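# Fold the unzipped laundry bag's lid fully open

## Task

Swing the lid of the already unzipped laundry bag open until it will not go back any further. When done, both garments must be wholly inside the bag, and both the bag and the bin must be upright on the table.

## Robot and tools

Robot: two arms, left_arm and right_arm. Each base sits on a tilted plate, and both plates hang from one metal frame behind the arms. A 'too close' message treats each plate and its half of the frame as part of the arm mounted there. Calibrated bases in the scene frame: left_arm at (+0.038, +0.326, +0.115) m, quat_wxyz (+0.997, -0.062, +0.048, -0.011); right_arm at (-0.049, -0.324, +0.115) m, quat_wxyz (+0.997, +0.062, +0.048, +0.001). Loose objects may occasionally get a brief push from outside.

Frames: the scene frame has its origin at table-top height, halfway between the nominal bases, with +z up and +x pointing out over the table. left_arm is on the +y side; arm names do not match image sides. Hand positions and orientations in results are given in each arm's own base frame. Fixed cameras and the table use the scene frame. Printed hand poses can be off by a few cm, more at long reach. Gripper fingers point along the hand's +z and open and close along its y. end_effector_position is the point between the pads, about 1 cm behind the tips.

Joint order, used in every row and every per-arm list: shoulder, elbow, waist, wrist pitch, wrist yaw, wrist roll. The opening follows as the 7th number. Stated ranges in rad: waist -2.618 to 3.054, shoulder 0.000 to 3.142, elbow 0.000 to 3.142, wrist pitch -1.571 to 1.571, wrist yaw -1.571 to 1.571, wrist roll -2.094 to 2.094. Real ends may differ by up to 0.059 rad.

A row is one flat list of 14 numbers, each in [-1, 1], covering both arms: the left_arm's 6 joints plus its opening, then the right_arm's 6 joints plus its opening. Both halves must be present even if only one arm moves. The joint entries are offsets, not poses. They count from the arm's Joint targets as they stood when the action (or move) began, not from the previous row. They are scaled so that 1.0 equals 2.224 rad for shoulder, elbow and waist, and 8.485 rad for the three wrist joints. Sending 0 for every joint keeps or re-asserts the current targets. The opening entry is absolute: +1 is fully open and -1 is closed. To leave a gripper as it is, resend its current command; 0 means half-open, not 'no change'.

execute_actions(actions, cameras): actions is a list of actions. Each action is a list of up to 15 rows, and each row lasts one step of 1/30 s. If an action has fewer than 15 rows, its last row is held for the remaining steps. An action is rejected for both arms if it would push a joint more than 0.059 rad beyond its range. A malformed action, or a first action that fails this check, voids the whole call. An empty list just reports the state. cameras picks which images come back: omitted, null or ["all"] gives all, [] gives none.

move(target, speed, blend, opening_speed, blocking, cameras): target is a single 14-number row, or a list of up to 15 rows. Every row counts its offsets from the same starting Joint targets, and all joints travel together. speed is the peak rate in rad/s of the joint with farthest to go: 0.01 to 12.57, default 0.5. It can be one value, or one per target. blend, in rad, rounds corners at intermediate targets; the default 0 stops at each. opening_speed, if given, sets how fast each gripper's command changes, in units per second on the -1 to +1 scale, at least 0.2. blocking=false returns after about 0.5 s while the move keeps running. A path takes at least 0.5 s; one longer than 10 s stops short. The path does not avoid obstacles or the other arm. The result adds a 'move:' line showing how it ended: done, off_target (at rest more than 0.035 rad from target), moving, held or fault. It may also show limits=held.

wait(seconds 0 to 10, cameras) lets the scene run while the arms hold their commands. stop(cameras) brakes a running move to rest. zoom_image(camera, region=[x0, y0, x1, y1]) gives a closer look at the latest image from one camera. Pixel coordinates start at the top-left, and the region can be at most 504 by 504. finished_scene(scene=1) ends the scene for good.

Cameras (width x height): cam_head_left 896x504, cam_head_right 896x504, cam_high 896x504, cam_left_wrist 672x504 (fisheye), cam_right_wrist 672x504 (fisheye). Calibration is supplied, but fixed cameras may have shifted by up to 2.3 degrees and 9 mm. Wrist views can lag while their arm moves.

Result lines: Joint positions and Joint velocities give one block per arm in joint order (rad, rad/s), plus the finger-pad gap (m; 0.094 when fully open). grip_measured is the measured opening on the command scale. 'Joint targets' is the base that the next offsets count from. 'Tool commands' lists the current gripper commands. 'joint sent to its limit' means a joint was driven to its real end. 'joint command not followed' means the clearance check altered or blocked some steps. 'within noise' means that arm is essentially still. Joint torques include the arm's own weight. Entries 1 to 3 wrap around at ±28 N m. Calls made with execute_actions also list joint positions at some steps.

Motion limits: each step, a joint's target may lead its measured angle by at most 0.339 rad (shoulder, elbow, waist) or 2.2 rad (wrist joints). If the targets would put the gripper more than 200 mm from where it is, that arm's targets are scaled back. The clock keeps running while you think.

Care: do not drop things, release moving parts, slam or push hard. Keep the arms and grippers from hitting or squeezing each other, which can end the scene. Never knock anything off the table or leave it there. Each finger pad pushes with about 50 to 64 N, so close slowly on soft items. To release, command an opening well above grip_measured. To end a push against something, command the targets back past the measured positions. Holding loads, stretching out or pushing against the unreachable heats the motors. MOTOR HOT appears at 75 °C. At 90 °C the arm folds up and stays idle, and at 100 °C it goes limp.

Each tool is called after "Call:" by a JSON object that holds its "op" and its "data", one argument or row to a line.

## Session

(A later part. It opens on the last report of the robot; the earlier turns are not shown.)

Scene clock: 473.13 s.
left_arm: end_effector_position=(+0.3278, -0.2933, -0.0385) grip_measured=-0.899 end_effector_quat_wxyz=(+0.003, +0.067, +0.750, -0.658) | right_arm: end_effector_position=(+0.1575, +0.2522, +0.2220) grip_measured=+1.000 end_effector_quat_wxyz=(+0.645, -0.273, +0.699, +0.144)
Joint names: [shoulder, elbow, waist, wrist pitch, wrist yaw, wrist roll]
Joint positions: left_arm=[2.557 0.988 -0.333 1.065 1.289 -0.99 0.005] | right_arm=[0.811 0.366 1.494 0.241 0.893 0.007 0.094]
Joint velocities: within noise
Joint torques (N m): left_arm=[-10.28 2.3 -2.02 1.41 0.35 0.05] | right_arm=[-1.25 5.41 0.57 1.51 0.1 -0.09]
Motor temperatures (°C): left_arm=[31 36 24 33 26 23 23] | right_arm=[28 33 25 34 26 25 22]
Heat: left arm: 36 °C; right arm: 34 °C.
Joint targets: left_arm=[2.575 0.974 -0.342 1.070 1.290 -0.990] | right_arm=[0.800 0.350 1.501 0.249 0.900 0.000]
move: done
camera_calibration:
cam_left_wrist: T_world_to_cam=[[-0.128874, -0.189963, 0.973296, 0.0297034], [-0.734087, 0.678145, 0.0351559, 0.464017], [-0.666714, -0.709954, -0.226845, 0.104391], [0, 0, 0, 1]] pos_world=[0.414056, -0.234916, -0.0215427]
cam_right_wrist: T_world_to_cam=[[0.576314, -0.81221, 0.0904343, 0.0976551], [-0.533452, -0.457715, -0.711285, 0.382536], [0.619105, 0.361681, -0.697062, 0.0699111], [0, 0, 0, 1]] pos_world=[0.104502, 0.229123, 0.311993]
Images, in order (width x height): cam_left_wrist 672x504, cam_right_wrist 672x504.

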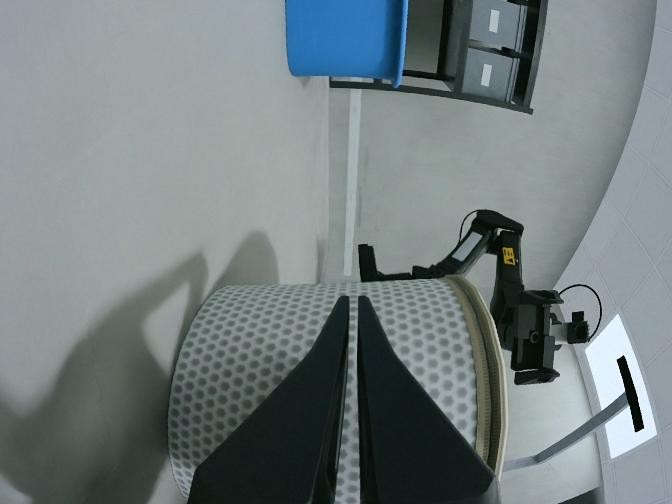

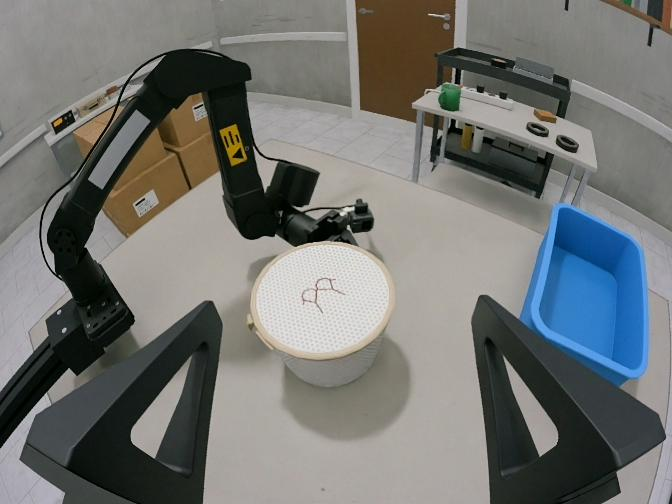

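Call:
{"op": "move", "data": {
  "target": [0,0,0,0,0,0,-0.9,0,0,-0.63,0,-0.2239,0,1],
  "speed": 1.0,
  "cameras": ["cam_right_wrist"]
}}

Scene clock: 525.50 s.
left_arm: end_effector_position=(+0.3279, -0.2933, -0.0385) grip_measured=-0.899 end_effector_quat_wxyz=(+0.004, +0.067, +0.750, -0.658) | right_arm: end_effector_position=(+0.2331, +0.1753, +0.2249) grip_measured=+1.000 end_effector_quat_wxyz=(+0.535, -0.333, +0.667, +0.398)
Joint names: [shoulder, elbow, waist, wrist pitch, wrist yaw, wrist roll]
Joint positions: left_arm=[2.557 0.988 -0.333 1.066 1.288 -0.99 0.005] | right_arm=[0.811 0.366 0.106 0.242 -0.986 0.007 0.094]
Joint velocities: within noise
Joint torques (N m): left_arm=[-10.5 2.14 -2.22 1.35 0.39 0] | right_arm=[-2.26 5.16 -0.39 1.44 -0.26 -0.09]
Motor temperatures (°C): left_arm=[31 35 24 34 26 23 23] | right_arm=[27 33 25 34 26 25 22]
Heat: left arm: 35 °C; right arm: 34 °C.
Joint targets: left_arm=[2.575 0.974 -0.342 1.070 1.290 -0.990] | right_arm=[0.800 0.350 0.099 0.249 -0.999 0.000]
move: done
camera_calibration:
cam_right_wrist: T_world_to_cam=[[0.861681, -0.450314, -0.233929, -0.0656498], [-0.468849, -0.530139, -0.706494, 0.386332], [0.194129, 0.71845, -0.66794, 0.0829599], [0, 0, 0, 1]] pos_world=[0.221596, 0.115644, 0.312996]
Images, in order (width x height): cam_right_wrist 672x504.

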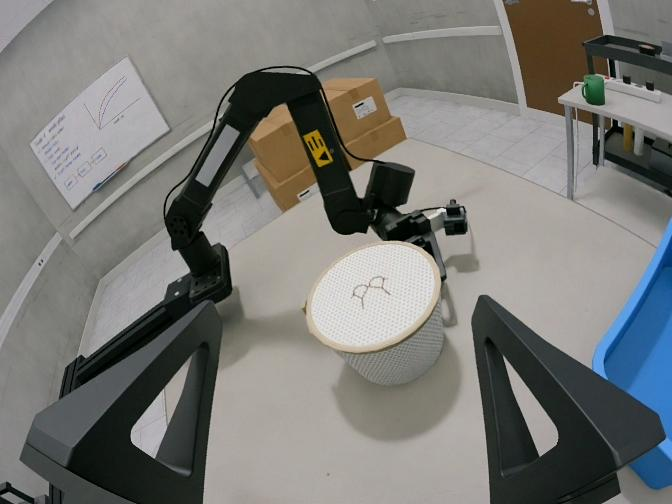

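Call:
{"op": "zoom_image", "data": {
  "camera": "cam_right_wrist",
  "region": [370, 180, 500, 340]
}}

Scaled by 3.150 from the camera's 672x504 image, which has a finer 960x720 frame.

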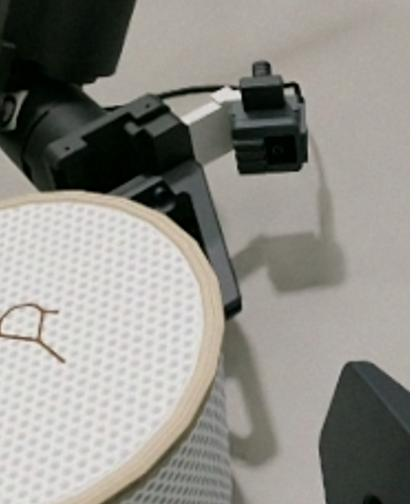

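Call:
{"op": "move", "data": {
  "target": [-0.0459,-0.0256,-0.0031,0,-0.0007,-0.0028,-0.9,0,0,0,0,0,0,1],
  "speed": 0.2,
  "cameras": ["cam_right_wrist","cam_left_wrist"]
}}

Call:
{"op": "zoom_image", "data": {
  "camera": "cam_right_wrist",
  "region": [370, 180, 500, 340]
}}

Call:
{"op": "zoom_image", "data": {
  "camera": "cam_left_wrist",
  "region": [250, 250, 504, 504]
}}

Scene clock: 548.93 s.
left_arm: end_effector_position=(+0.3208, -0.2930, -0.0240) grip_measured=-0.899 end_effector_quat_wxyz=(+0.001, +0.063, +0.750, -0.658) | right_arm: end_effector_position=(+0.2329, +0.1754, +0.2249) grip_measured=+1.000 end_effector_quat_wxyz=(+0.535, -0.333, +0.667, +0.398)
Joint names: [shoulder, elbow, waist, wrist pitch, wrist yaw, wrist roll]
Joint positions: left_arm=[2.496 0.934 -0.338 1.072 1.282 -1.013 0.005] | right_arm=[0.811 0.366 0.106 0.242 -0.987 0.007 0.094]
Joint velocities: within noise
Joint torques (N m): left_arm=[-13.83 2 -2.37 1.3 0.35 -0.05] | right_arm=[-2.28 5.16 -0.39 1.44 -0.27 -0.09]
Motor temperatures (°C): left_arm=[31 34 24 35 26 23 23] | right_arm=[27 33 25 34 26 25 22]
Heat: left arm: 35 °C; right arm: 34 °C.
Joint targets: left_arm=[2.473 0.917 -0.349 1.070 1.284 -1.014] | right_arm=[0.800 0.350 0.099 0.249 -1.000 0.000]
move: done
camera_calibration:
cam_left_wrist: T_world_to_cam=[[-0.119494, -0.190817, 0.974325, 0.0115581], [-0.736058, 0.675611, 0.042043, 0.458251], [-0.666288, -0.712136, -0.221184, 0.102613], [0, 0, 0, 1]] pos_world=[0.40705, -0.23432, -0.00783127]
cam_right_wrist: T_world_to_cam=[[0.86217, -0.449314, -0.234051, -0.0656658], [-0.468285, -0.530502, -0.706595, 0.386186], [0.193319, 0.718808, -0.66779, 0.0830912], [0, 0, 0, 1]] pos_world=[0.221397, 0.115641, 0.312995]
Images, in order (width x height): cam_left_wrist 672x504, cam_right_wrist 672x504.

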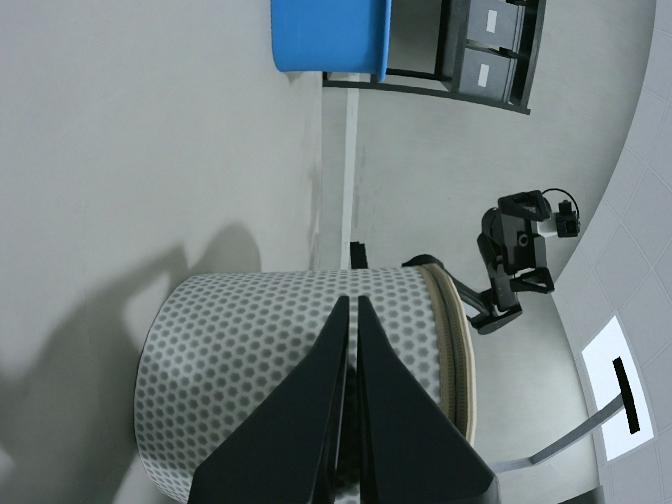

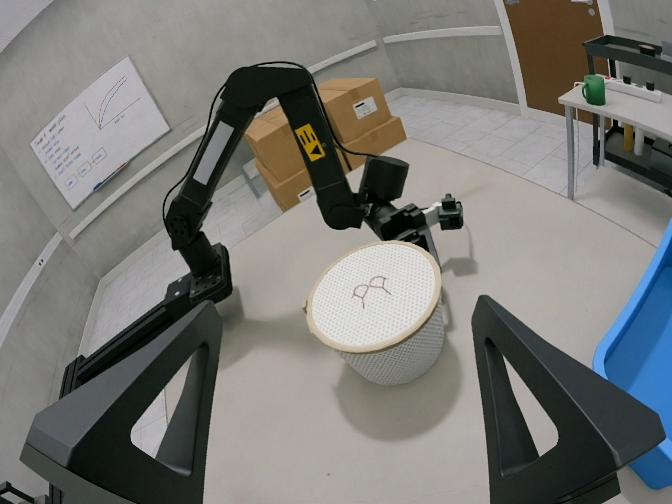

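Scaled by 3.150 from the camera's 672x504 image, which has a finer 960x720 frame.

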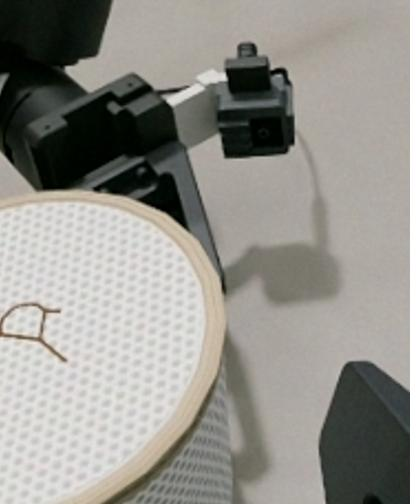

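Scaled by 1.984 from the camera's 672x504 image, which has a finer 960x720 frame.

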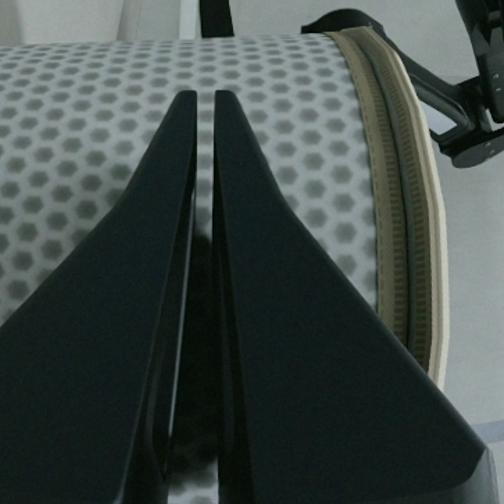

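Call:
{"op": "move", "data": {
  "target": [-0.0454,-0.0198,-0.0094,-0.0046,-0.0012,-0.0021,-0.9,0,0,0,0,0,0,1],
  "speed": 0.2,
  "cameras": ["cam_right_wrist","cam_left_wrist"]
}}

Call:
{"op": "zoom_image", "data": {
  "camera": "cam_right_wrist",
  "region": [300, 180, 500, 400]
}}

Call:
{"op": "zoom_image", "data": {
  "camera": "cam_left_wrist",
  "region": [250, 250, 504, 504]
}}

Scene clock: 566.27 s.
left_arm: end_effector_position=(+0.3152, -0.2993, +0.0028) grip_measured=-0.899 end_effector_quat_wxyz=(+0.005, +0.072, +0.748, -0.660) | right_arm: end_effector_position=(+0.2329, +0.1754, +0.2249) grip_measured=+1.000 end_effector_quat_wxyz=(+0.535, -0.333, +0.667, +0.398)
Joint names: [shoulder, elbow, waist, wrist pitch, wrist yaw, wrist roll]
Joint positions: left_arm=[2.398 0.891 -0.359 1.052 1.271 -1.032 0.005] | right_arm=[0.811 0.366 0.106 0.242 -0.987 0.007 0.094]
Joint velocities: within noise
Joint torques (N m): left_arm=[-13.82 2.47 -2 1.22 0.35 -0.05] | right_arm=[-2.26 5.18 -0.39 1.44 -0.26 -0.08]
Motor temperatures (°C): left_arm=[34 34 24 34 26 23 23] | right_arm=[27 33 25 34 26 25 22]
Heat: left arm: 34 °C; right arm: 34 °C.
Joint targets: left_arm=[2.372 0.873 -0.370 1.031 1.274 -1.032] | right_arm=[0.800 0.350 0.099 0.249 -0.999 0.000]
move: done
camera_calibration:
cam_left_wrist: T_world_to_cam=[[-0.138008, -0.183885, 0.973211, -0.00852588], [-0.730697, 0.682234, 0.025288, 0.457546], [-0.668608, -0.707632, -0.228518, 0.102469], [0, 0, 0, 1]] pos_world=[0.401662, -0.241211, 0.0201431]
cam_right_wrist: T_world_to_cam=[[0.86217, -0.449314, -0.234051, -0.0656658], [-0.468285, -0.530502, -0.706595, 0.386186], [0.193319, 0.718808, -0.66779, 0.0830912], [0, 0, 0, 1]] pos_world=[0.221397, 0.115641, 0.312995]
Images, in order (width x height): cam_left_wrist 672x504, cam_right_wrist 672x504.

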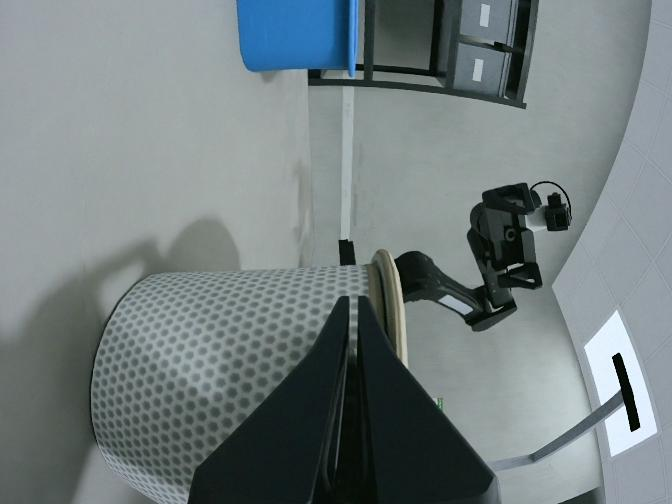

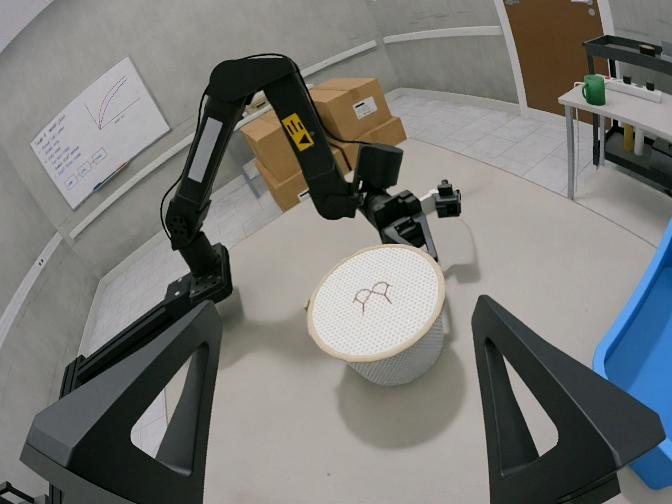

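Scaled by 2.291 from the camera's 672x504 image, which has a finer 960x720 frame.

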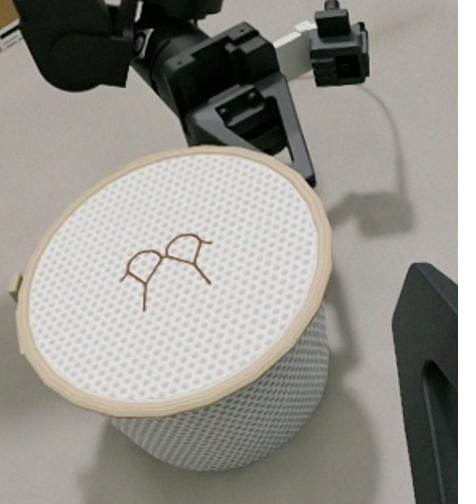

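Scaled by 1.984 from the camera's 672x504 image, which has a finer 960x720 frame.

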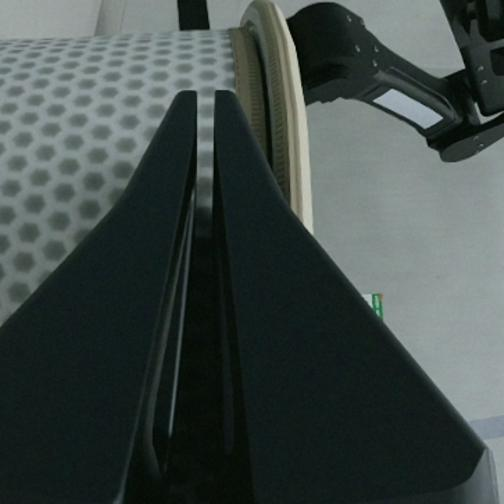

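Call:
{"op": "zoom_image", "data": {
  "camera": "cam_left_wrist",
  "region": [340, 235, 430, 325]
}}

Call:
{"op": "zoom_image", "data": {
  "camera": "cam_left_wrist",
  "region": [370, 310, 430, 370]
}}

Call:
{"op": "zoom_image", "data": {
  "camera": "cam_right_wrist",
  "region": [380, 230, 460, 310]
}}

Scaled by 5.600 from the camera's 672x504 image, which has a finer 960x720 frame.

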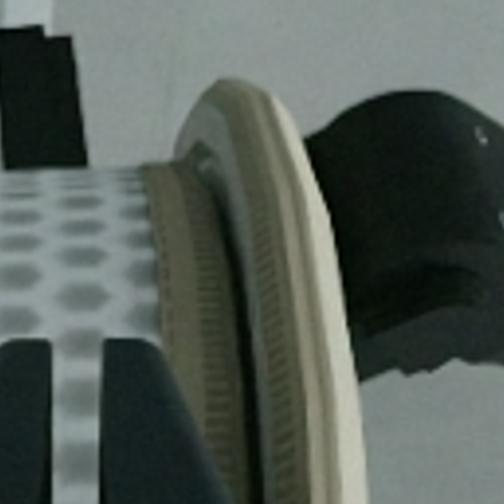

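Scaled by 8.400 from the camera's 672x504 image, which has a finer 960x720 frame.

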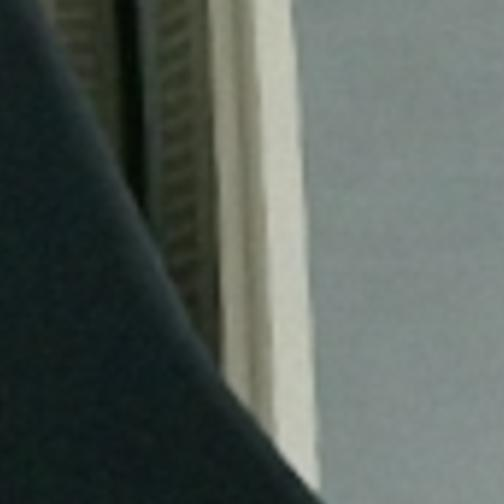

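Scaled by 6.300 from the camera's 672x504 image, which has a finer 960x720 frame.

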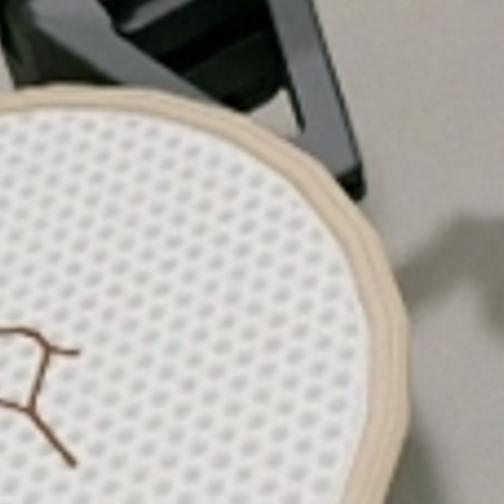

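Call:
{"op": "move", "data": {
  "target": [-0.0477,-0.0373,-0.009,0.0011,-0.0027,-0.0042,-0.9,0,0,0,0,0,0,1],
  "speed": 0.2,
  "cameras": ["cam_right_wrist","cam_left_wrist","cam_head_right"]
}}

Call:
{"op": "zoom_image", "data": {
  "camera": "cam_right_wrist",
  "region": [300, 180, 500, 400]
}}

Scene clock: 606.27 s.
left_arm: end_effector_position=(+0.3003, -0.3008, +0.0249) grip_measured=-0.899 end_effector_quat_wxyz=(+0.002, +0.066, +0.750, -0.658) | right_arm: end_effector_position=(+0.2329, +0.1754, +0.2249) grip_measured=+1.000 end_effector_quat_wxyz=(+0.535, -0.333, +0.667, +0.398)
Joint names: [shoulder, elbow, waist, wrist pitch, wrist yaw, wrist roll]
Joint positions: left_arm=[2.291 0.808 -0.38 1.051 1.248 -1.067 0.005] | right_arm=[0.811 0.366 0.106 0.242 -0.987 0.007 0.094]
Joint velocities: within noise
Joint torques (N m): left_arm=[-13.12 2.76 -1.83 1.35 0.34 -0.01] | right_arm=[-2.25 5.18 -0.4 1.45 -0.27 -0.08]
Motor temperatures (°C): left_arm=[37 33 24 34 26 23 23] | right_arm=[27 33 25 34 26 25 22]
Heat: left arm: 37 °C; right arm: 34 °C.
Joint targets: left_arm=[2.266 0.790 -0.390 1.041 1.251 -1.067] | right_arm=[0.800 0.350 0.099 0.249 -0.999 0.000]
move: done
camera_calibration:
cam_left_wrist: T_world_to_cam=[[-0.126149, -0.188582, 0.973922, -0.0374153], [-0.733379, 0.678842, 0.0364534, 0.446611], [-0.668014, -0.709655, -0.223937, 0.0955669], [0, 0, 0, 1]] pos_world=[0.386655, -0.242415, 0.0415601]
cam_right_wrist: T_world_to_cam=[[0.86217, -0.449314, -0.234051, -0.0656658], [-0.468285, -0.530502, -0.706595, 0.386186], [0.193319, 0.718808, -0.66779, 0.0830912], [0, 0, 0, 1]] pos_world=[0.221397, 0.115641, 0.312995]
Images, in order (width x height): cam_head_right 896x504, cam_left_wrist 672x504, cam_right_wrist 672x504.

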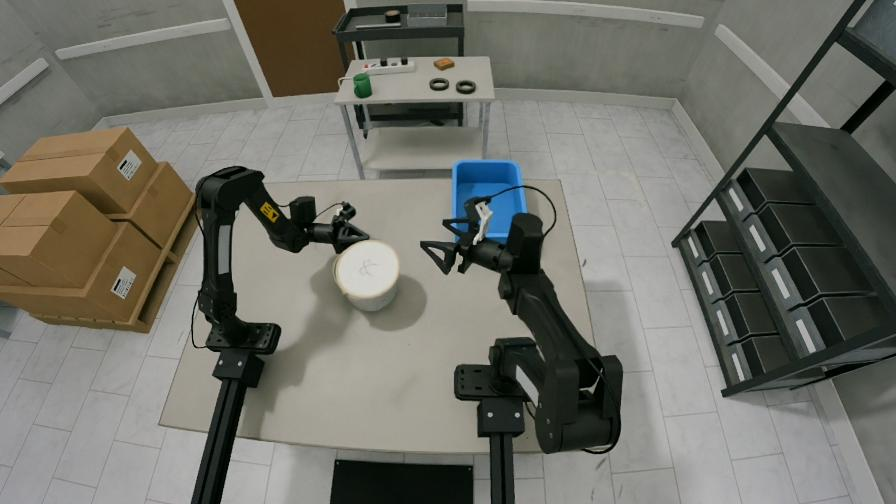

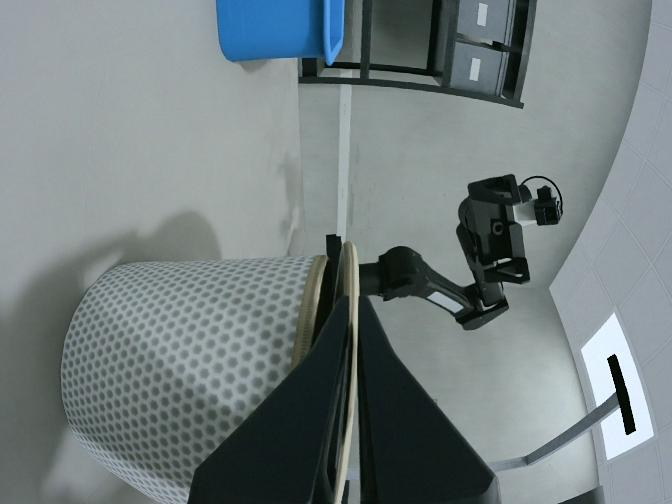

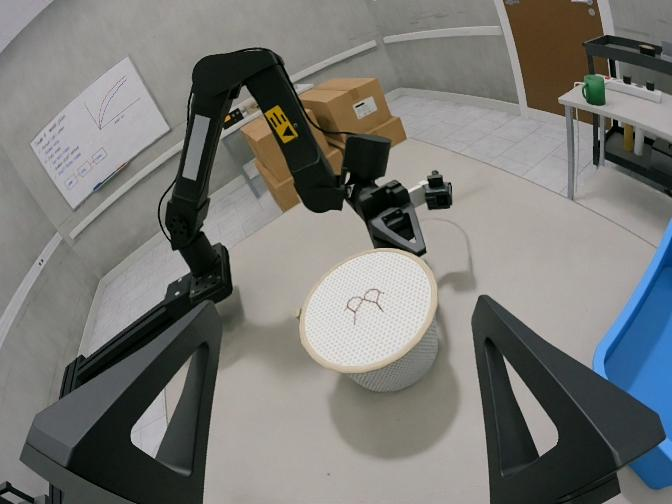

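Scaled by 2.291 from the camera's 672x504 image, which has a finer 960x720 frame.

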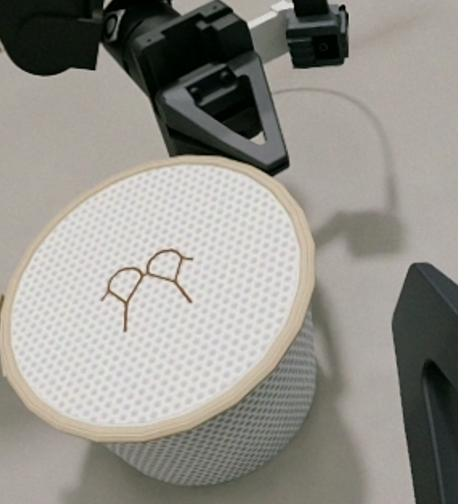

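Call:
{"op": "move", "data": {
  "target": [0,0,0,0,0,0,-0.55,0,0,0,0,0,0,1],
  "opening_speed": 0.5,
  "cameras": ["cam_right_wrist","cam_left_wrist"]
}}

Call:
{"op": "zoom_image", "data": {
  "camera": "cam_left_wrist",
  "region": [250, 230, 470, 504]
}}

Scene clock: 628.30 s.
left_arm: end_effector_position=(+0.3005, -0.3008, +0.0248) grip_measured=-0.551 end_effector_quat_wxyz=(+0.002, +0.065, +0.750, -0.658) | right_arm: end_effector_position=(+0.2329, +0.1754, +0.2249) grip_measured=+1.000 end_effector_quat_wxyz=(+0.535, -0.333, +0.667, +0.398)
Joint names: [shoulder, elbow, waist, wrist pitch, wrist yaw, wrist roll]
Joint positions: left_arm=[2.291 0.808 -0.38 1.051 1.247 -1.068 0.021] | right_arm=[0.811 0.366 0.106 0.242 -0.987 0.007 0.094]
Joint velocities: within noise
Joint torques (N m): left_arm=[-13.12 2.47 -2.1 1.29 0.36 -0.01] | right_arm=[-2.26 5.18 -0.39 1.45 -0.27 -0.08]
Motor temperatures (°C): left_arm=[36 33 24 34 26 23 23] | right_arm=[27 33 25 34 26 25 22]
Heat: left arm: 36 °C; right arm: 34 °C.
Joint targets: left_arm=[2.266 0.790 -0.390 1.041 1.251 -1.067] | right_arm=[0.800 0.350 0.099 0.249 -0.999 0.000]
move: done
camera_calibration:
cam_left_wrist: T_world_to_cam=[[-0.125366, -0.189374, 0.973869, -0.0377679], [-0.734325, 0.677774, 0.0372674, 0.446767], [-0.667121, -0.710464, -0.224032, 0.0952098], [0, 0, 0, 1]] pos_world=[0.386854, -0.242316, 0.0414611]
cam_right_wrist: T_world_to_cam=[[0.86217, -0.449314, -0.234051, -0.0656658], [-0.468285, -0.530502, -0.706595, 0.386186], [0.193319, 0.718808, -0.66779, 0.0830912], [0, 0, 0, 1]] pos_world=[0.221397, 0.115641, 0.312995]
Images, in order (width x height): cam_left_wrist 672x504, cam_right_wrist 672x504.

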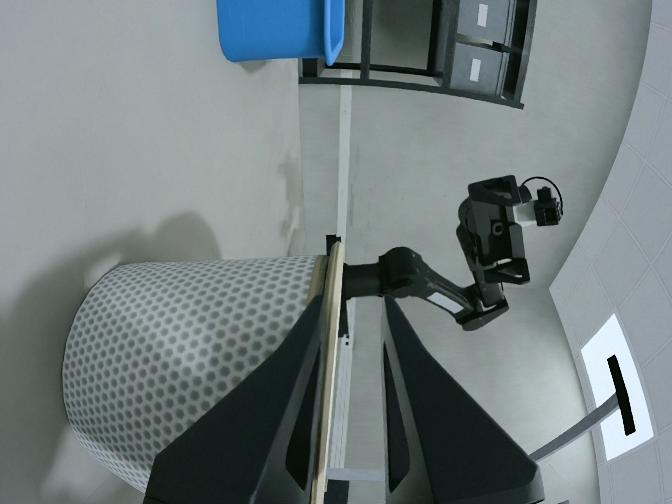

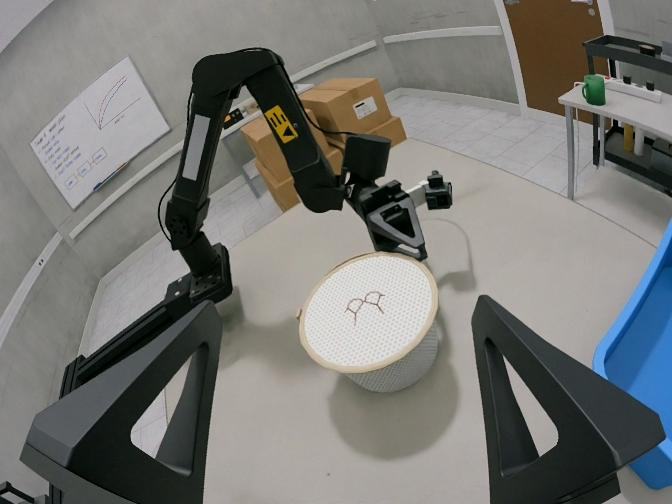

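Scaled by 1.839 from the camera's 672x504 image, which has a finer 960x720 frame.

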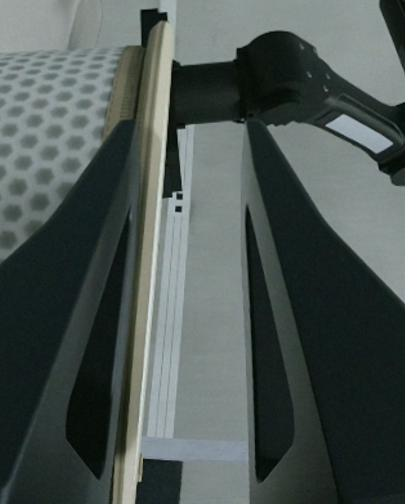

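Call:
{"op": "move", "data": {
  "target": [
    [-0.027,0,0,-0.0071,0,0,-0.55,0,0,0,0,0,0,1],
    [-0.0418,-0.0283,-0.0126,-0.0004,-0.0028,-0.0037,-0.55,0,0,0,0,0,0,1]
  ],
  "speed": 0.15,
  "cameras": ["cam_right_wrist","cam_left_wrist"]
}}

Call:
{"op": "zoom_image", "data": {
  "camera": "cam_left_wrist",
  "region": [200, 200, 470, 504]
}}

Call:
{"op": "zoom_image", "data": {
  "camera": "cam_right_wrist",
  "region": [280, 180, 480, 400]
}}

Scene clock: 652.47 s.
left_arm: end_effector_position=(+0.2839, -0.3051, +0.0420) grip_measured=-0.551 end_effector_quat_wxyz=(-0.007, +0.062, +0.752, -0.656) | right_arm: end_effector_position=(+0.2329, +0.1754, +0.2249) grip_measured=+1.000 end_effector_quat_wxyz=(+0.535, -0.333, +0.667, +0.398)
Joint names: [shoulder, elbow, waist, wrist pitch, wrist yaw, wrist roll]
Joint positions: left_arm=[2.2 0.744 -0.409 1.032 1.227 -1.098 0.021] | right_arm=[0.811 0.366 0.106 0.242 -0.987 0.007 0.094]
Joint velocities: within noise
Joint torques (N m): left_arm=[-12.88 2.73 -1.83 1.5 0.3 0.01] | right_arm=[-2.26 5.16 -0.39 1.44 -0.27 -0.09]
Motor temperatures (°C): left_arm=[36 33 24 34 26 23 23] | right_arm=[27 33 25 34 26 25 22]
Heat: left arm: 36 °C; right arm: 34 °C.
Joint targets: left_arm=[2.173 0.728 -0.418 1.037 1.227 -1.099] | right_arm=[0.800 0.350 0.099 0.249 -0.999 0.000]
move: done
camera_calibration:
cam_left_wrist: T_world_to_cam=[[-0.109135, -0.194916, 0.974729, -0.0637552], [-0.728342, 0.683, 0.0550307, 0.435927], [-0.676467, -0.703931, -0.216505, 0.0892986], [0, 0, 0, 1]] pos_world=[0.370953, -0.247305, 0.0574883]
cam_right_wrist: T_world_to_cam=[[0.86217, -0.449314, -0.234051, -0.0656658], [-0.468285, -0.530502, -0.706595, 0.386186], [0.193319, 0.718808, -0.66779, 0.0830912], [0, 0, 0, 1]] pos_world=[0.221397, 0.115641, 0.312995]
Images, in order (width x height): cam_left_wrist 672x504, cam_right_wrist 672x504.

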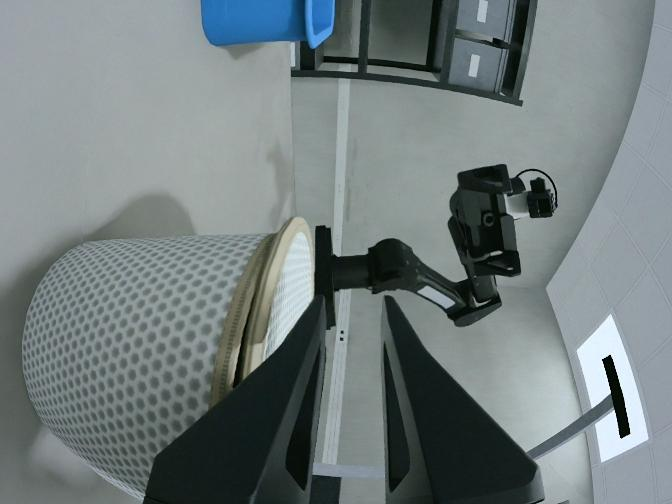

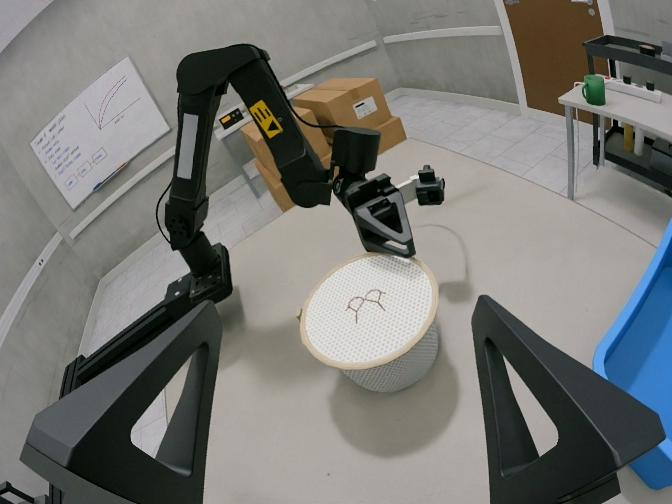

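Scaled by 1.658 from the camera's 672x504 image, which has a finer 960x720 frame.

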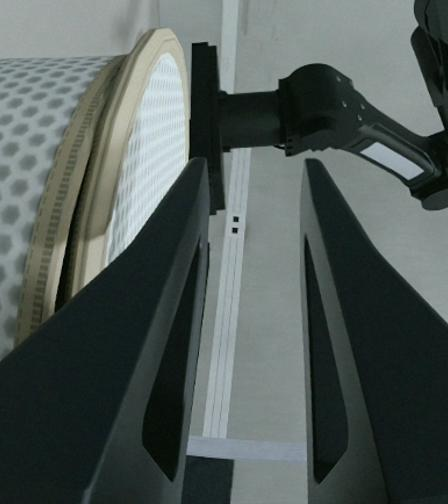

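Scaled by 2.291 from the camera's 672x504 image, which has a finer 960x720 frame.

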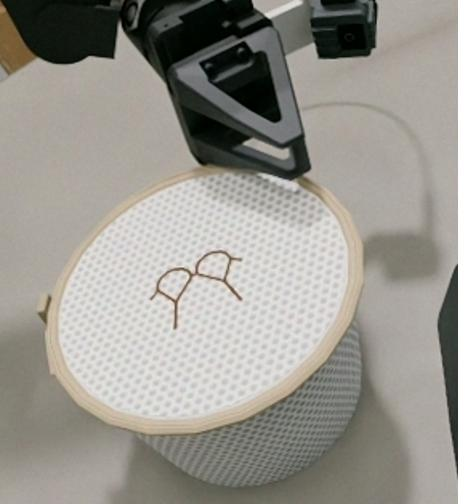

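Call:
{"op": "move", "data": {
  "target": [
    [0.0405,0.1057,0.0427,-0.0326,0.0092,0.0151,-0.55,0,0,0,0,0,0,1],
    [0.0962,0.121,0.0508,-0.0251,0.0105,0.0181,-0.97,0,0,0,0,0,0,1]
  ],
  "speed": 0.3,
  "cameras": ["cam_right_wrist","cam_left_wrist"]
}}

Call:
{"op": "zoom_image", "data": {
  "camera": "cam_left_wrist",
  "region": [250, 220, 504, 504]
}}

Call:
{"op": "zoom_image", "data": {
  "camera": "cam_right_wrist",
  "region": [280, 180, 480, 400]
}}

Scene clock: 698.80 s.
left_arm: end_effector_position=(+0.3398, -0.2887, +0.0130) grip_measured=-0.965 end_effector_quat_wxyz=(-0.005, +0.056, +0.753, -0.655) | right_arm: end_effector_position=(+0.2329, +0.1754, +0.2249) grip_measured=+1.000 end_effector_quat_wxyz=(+0.535, -0.333, +0.667, +0.398)
Joint names: [shoulder, elbow, waist, wrist pitch, wrist yaw, wrist roll]
Joint positions: left_arm=[2.358 0.978 -0.311 0.819 1.302 -0.958 0.002] | right_arm=[0.811 0.366 0.106 0.242 -0.987 0.007 0.094]
Joint velocities: within noise
Joint torques (N m): left_arm=[-9.29 6.45 -0.85 1.39 0.48 0.11] | right_arm=[-2.25 5.18 -0.4 1.44 -0.26 -0.09]
Motor temperatures (°C): left_arm=[39 33 24 34 26 23 23] | right_arm=[27 33 25 34 26 25 22]
Heat: left arm: 39 °C; right arm: 34 °C.
Joint targets: left_arm=[2.387 0.997 -0.305 0.824 1.316 -0.945] | right_arm=[0.800 0.350 0.099 0.249 -0.999 0.000]
move: done
camera_calibration:
cam_left_wrist: T_world_to_cam=[[-0.103194, -0.19946, 0.974457, -0.0295542], [-0.736876, 0.673378, 0.0597984, 0.46714], [-0.668105, -0.711884, -0.216466, 0.127179], [0, 0, 0, 1]] pos_world=[0.426143, -0.22992, 0.0283949]
cam_right_wrist: T_world_to_cam=[[0.86217, -0.449314, -0.234051, -0.0656658], [-0.468285, -0.530502, -0.706595, 0.386186], [0.193319, 0.718808, -0.66779, 0.0830912], [0, 0, 0, 1]] pos_world=[0.221397, 0.115641, 0.312995]
Images, in order (width x height): cam_left_wrist 672x504, cam_right_wrist 672x504.

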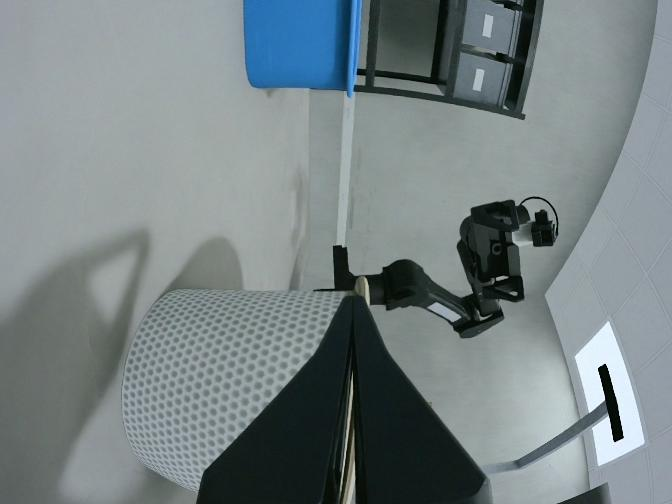

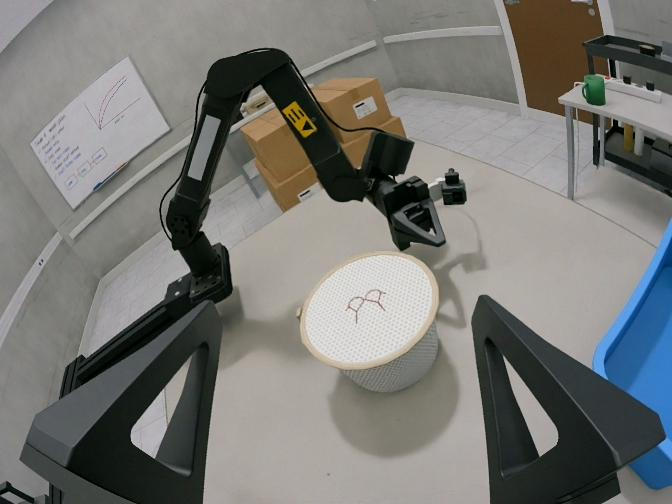

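Scaled by 1.775 from the camera's 672x504 image, which has a finer 960x720 frame.

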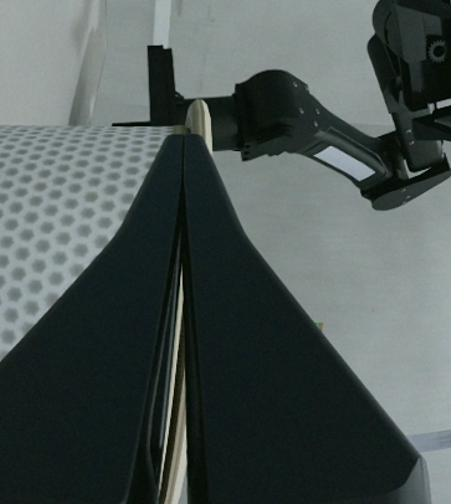

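Scaled by 2.291 from the camera's 672x504 image, which has a finer 960x720 frame.

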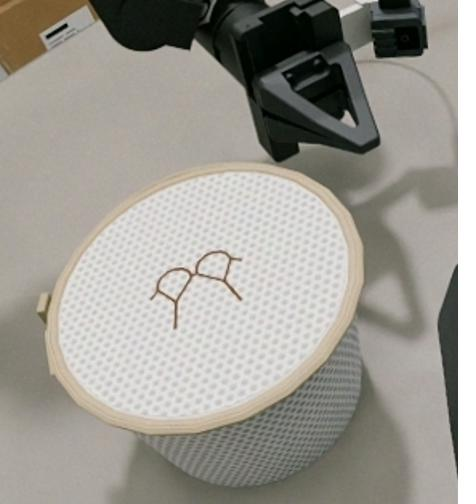

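Call:
{"op": "move", "data": {
  "target": [-0.0863,-0.0369,0.094,-0.125,0.0141,0.1156,-0.97,0,0,0,0,0,0,1],
  "speed": 0.5,
  "cameras": ["cam_right_wrist","cam_left_wrist"]
}}

Call:
{"op": "zoom_image", "data": {
  "camera": "cam_left_wrist",
  "region": [250, 220, 504, 504]
}}

Call:
{"op": "zoom_image", "data": {
  "camera": "cam_right_wrist",
  "region": [280, 180, 480, 400]
}}

Scene clock: 754.70 s.
left_arm: end_effector_position=(+0.2910, -0.2056, +0.0122) grip_measured=-0.965 end_effector_quat_wxyz=(-0.005, +0.064, +0.757, -0.651) | right_arm: end_effector_position=(+0.2329, +0.1754, +0.2249) grip_measured=+1.000 end_effector_quat_wxyz=(+0.535, -0.333, +0.667, +0.398)
Joint names: [shoulder, elbow, waist, wrist pitch, wrist yaw, wrist roll]
Joint positions: left_arm=[2.222 0.93 -0.101 -0.225 1.417 0.022 0.002] | right_arm=[0.811 0.366 0.106 0.242 -0.987 0.007 0.094]
Joint velocities: within noise
Joint torques (N m): left_arm=[-12.88 2.35 -0.75 0.12 0.8 0.07] | right_arm=[-2.26 5.16 -0.4 1.44 -0.27 -0.09]
Motor temperatures (°C): left_arm=[34 34 23 35 26 23 23] | right_arm=[26 32 25 34 26 25 22]
Heat: left arm: 35 °C; right arm: 34 °C.
Joint targets: left_arm=[2.195 0.915 -0.096 -0.236 1.436 0.036] | right_arm=[0.800 0.350 0.099 0.249 -0.999 0.000]
move: done
camera_calibration:
cam_left_wrist: T_world_to_cam=[[-0.115442, -0.208994, 0.971079, -0.0155808], [-0.729097, 0.68177, 0.0600545, 0.374717], [-0.674604, -0.701078, -0.231082, 0.157794], [0, 0, 0, 1]] pos_world=[0.377855, -0.148101, 0.0290901]
cam_right_wrist: T_world_to_cam=[[0.86217, -0.449314, -0.234051, -0.0656658], [-0.468285, -0.530502, -0.706595, 0.386186], [0.193319, 0.718808, -0.66779, 0.0830912], [0, 0, 0, 1]] pos_world=[0.221397, 0.115641, 0.312995]
Images, in order (width x height): cam_left_wrist 672x504, cam_right_wrist 672x504.

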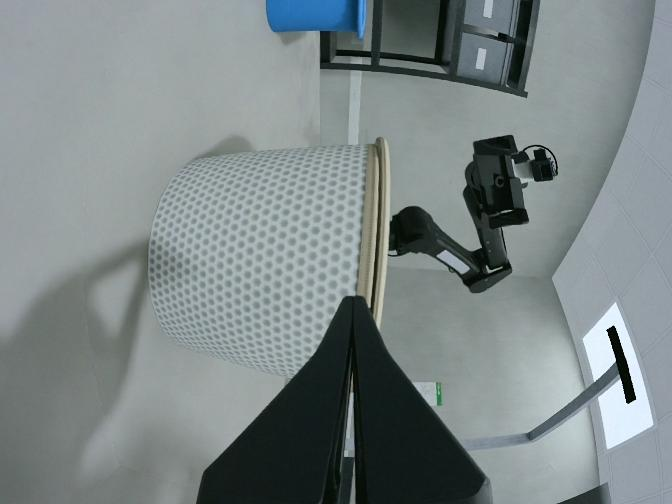

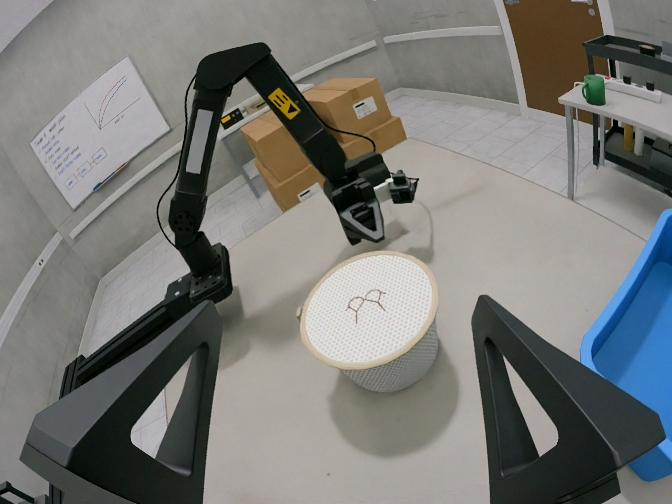

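Scaled by 1.775 from the camera's 672x504 image, which has a finer 960x720 frame.

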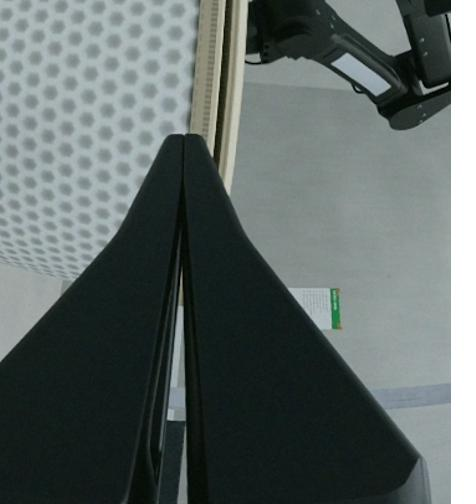

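Scaled by 2.291 from the camera's 672x504 image, which has a finer 960x720 frame.

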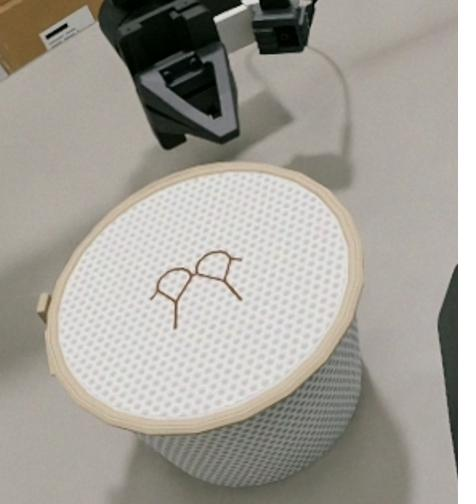

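Call:
{"op": "move", "data": {
  "target": [
    [-0.0112,0,0,-0.0029,0,0,-0.97,0,0,0,0,0,0,1],
    [-0.0067,-0.0796,-0.0549,0.0985,-0.0052,-0.0808,-0.97,0,0,0,0,0,0,1]
  ],
  "speed": 0.35,
  "cameras": ["cam_right_wrist","cam_left_wrist"]
}}

Call:
{"op": "zoom_image", "data": {
  "camera": "cam_left_wrist",
  "region": [250, 180, 504, 464]
}}

Call:
{"op": "zoom_image", "data": {
  "camera": "cam_right_wrist",
  "region": [280, 180, 480, 400]
}}

Scene clock: 780.97 s.
left_arm: end_effector_position=(+0.2900, -0.2397, +0.0211) grip_measured=-0.965 end_effector_quat_wxyz=(-0.001, +0.064, +0.751, -0.657) | right_arm: end_effector_position=(+0.2329, +0.1754, +0.2249) grip_measured=+1.000 end_effector_quat_wxyz=(+0.535, -0.333, +0.667, +0.398)
Joint names: [shoulder, elbow, waist, wrist pitch, wrist yaw, wrist roll]
Joint positions: left_arm=[2.193 0.753 -0.209 0.593 1.387 -0.649 0.002] | right_arm=[0.811 0.366 0.106 0.242 -0.987 0.007 0.094]
Joint velocities: within noise
Joint torques (N m): left_arm=[-11.25 2.37 -1.68 1.12 0.53 0] | right_arm=[-2.25 5.18 -0.4 1.45 -0.27 -0.08]
Motor temperatures (°C): left_arm=[37 32 23 32 27 23 23] | right_arm=[26 32 25 34 26 25 22]
Heat: left arm: 37 °C; right arm: 34 °C.
Joint targets: left_arm=[2.180 0.738 -0.218 0.599 1.391 -0.650] | right_arm=[0.800 0.350 0.099 0.249 -0.999 0.000]
move: done
camera_calibration:
cam_left_wrist: T_world_to_cam=[[-0.119324, -0.193025, 0.973911, -0.0264824], [-0.732901, 0.678862, 0.0447521, 0.397458], [-0.669789, -0.708441, -0.222473, 0.132005], [0, 0, 0, 1]] pos_world=[0.376553, -0.181413, 0.037372]
cam_right_wrist: T_world_to_cam=[[0.86217, -0.449314, -0.234051, -0.0656658], [-0.468285, -0.530502, -0.706595, 0.386186], [0.193319, 0.718808, -0.66779, 0.0830912], [0, 0, 0, 1]] pos_world=[0.221397, 0.115641, 0.312995]
Images, in order (width x height): cam_left_wrist 672x504, cam_right_wrist 672x504.

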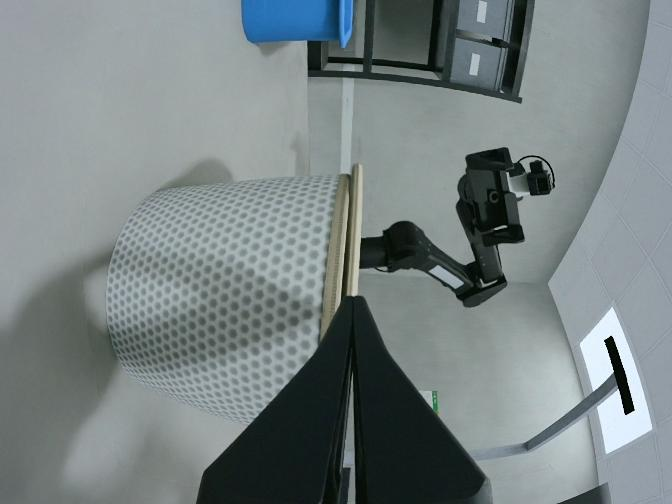

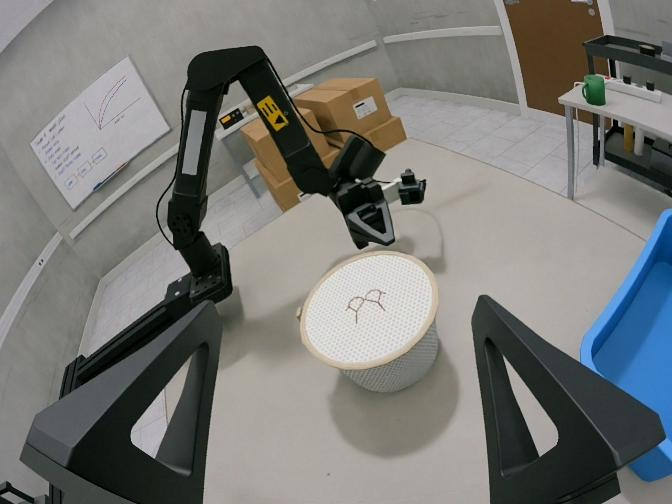

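Scaled by 1.775 from the camera's 672x504 image, which has a finer 960x720 frame.

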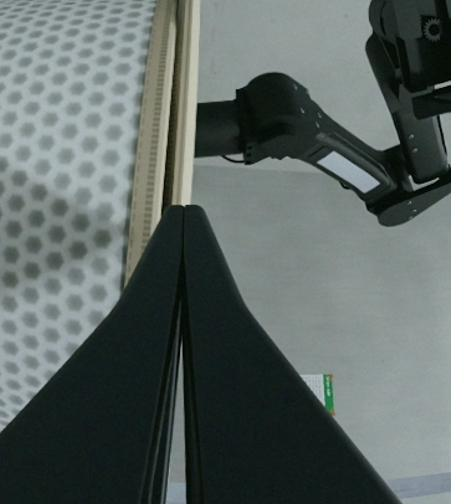

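Scaled by 2.291 from the camera's 672x504 image, which has a finer 960x720 frame.

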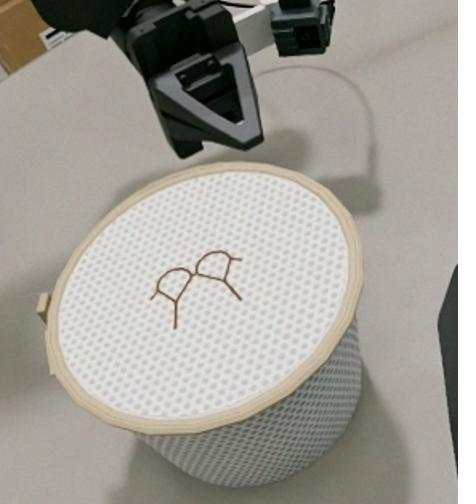

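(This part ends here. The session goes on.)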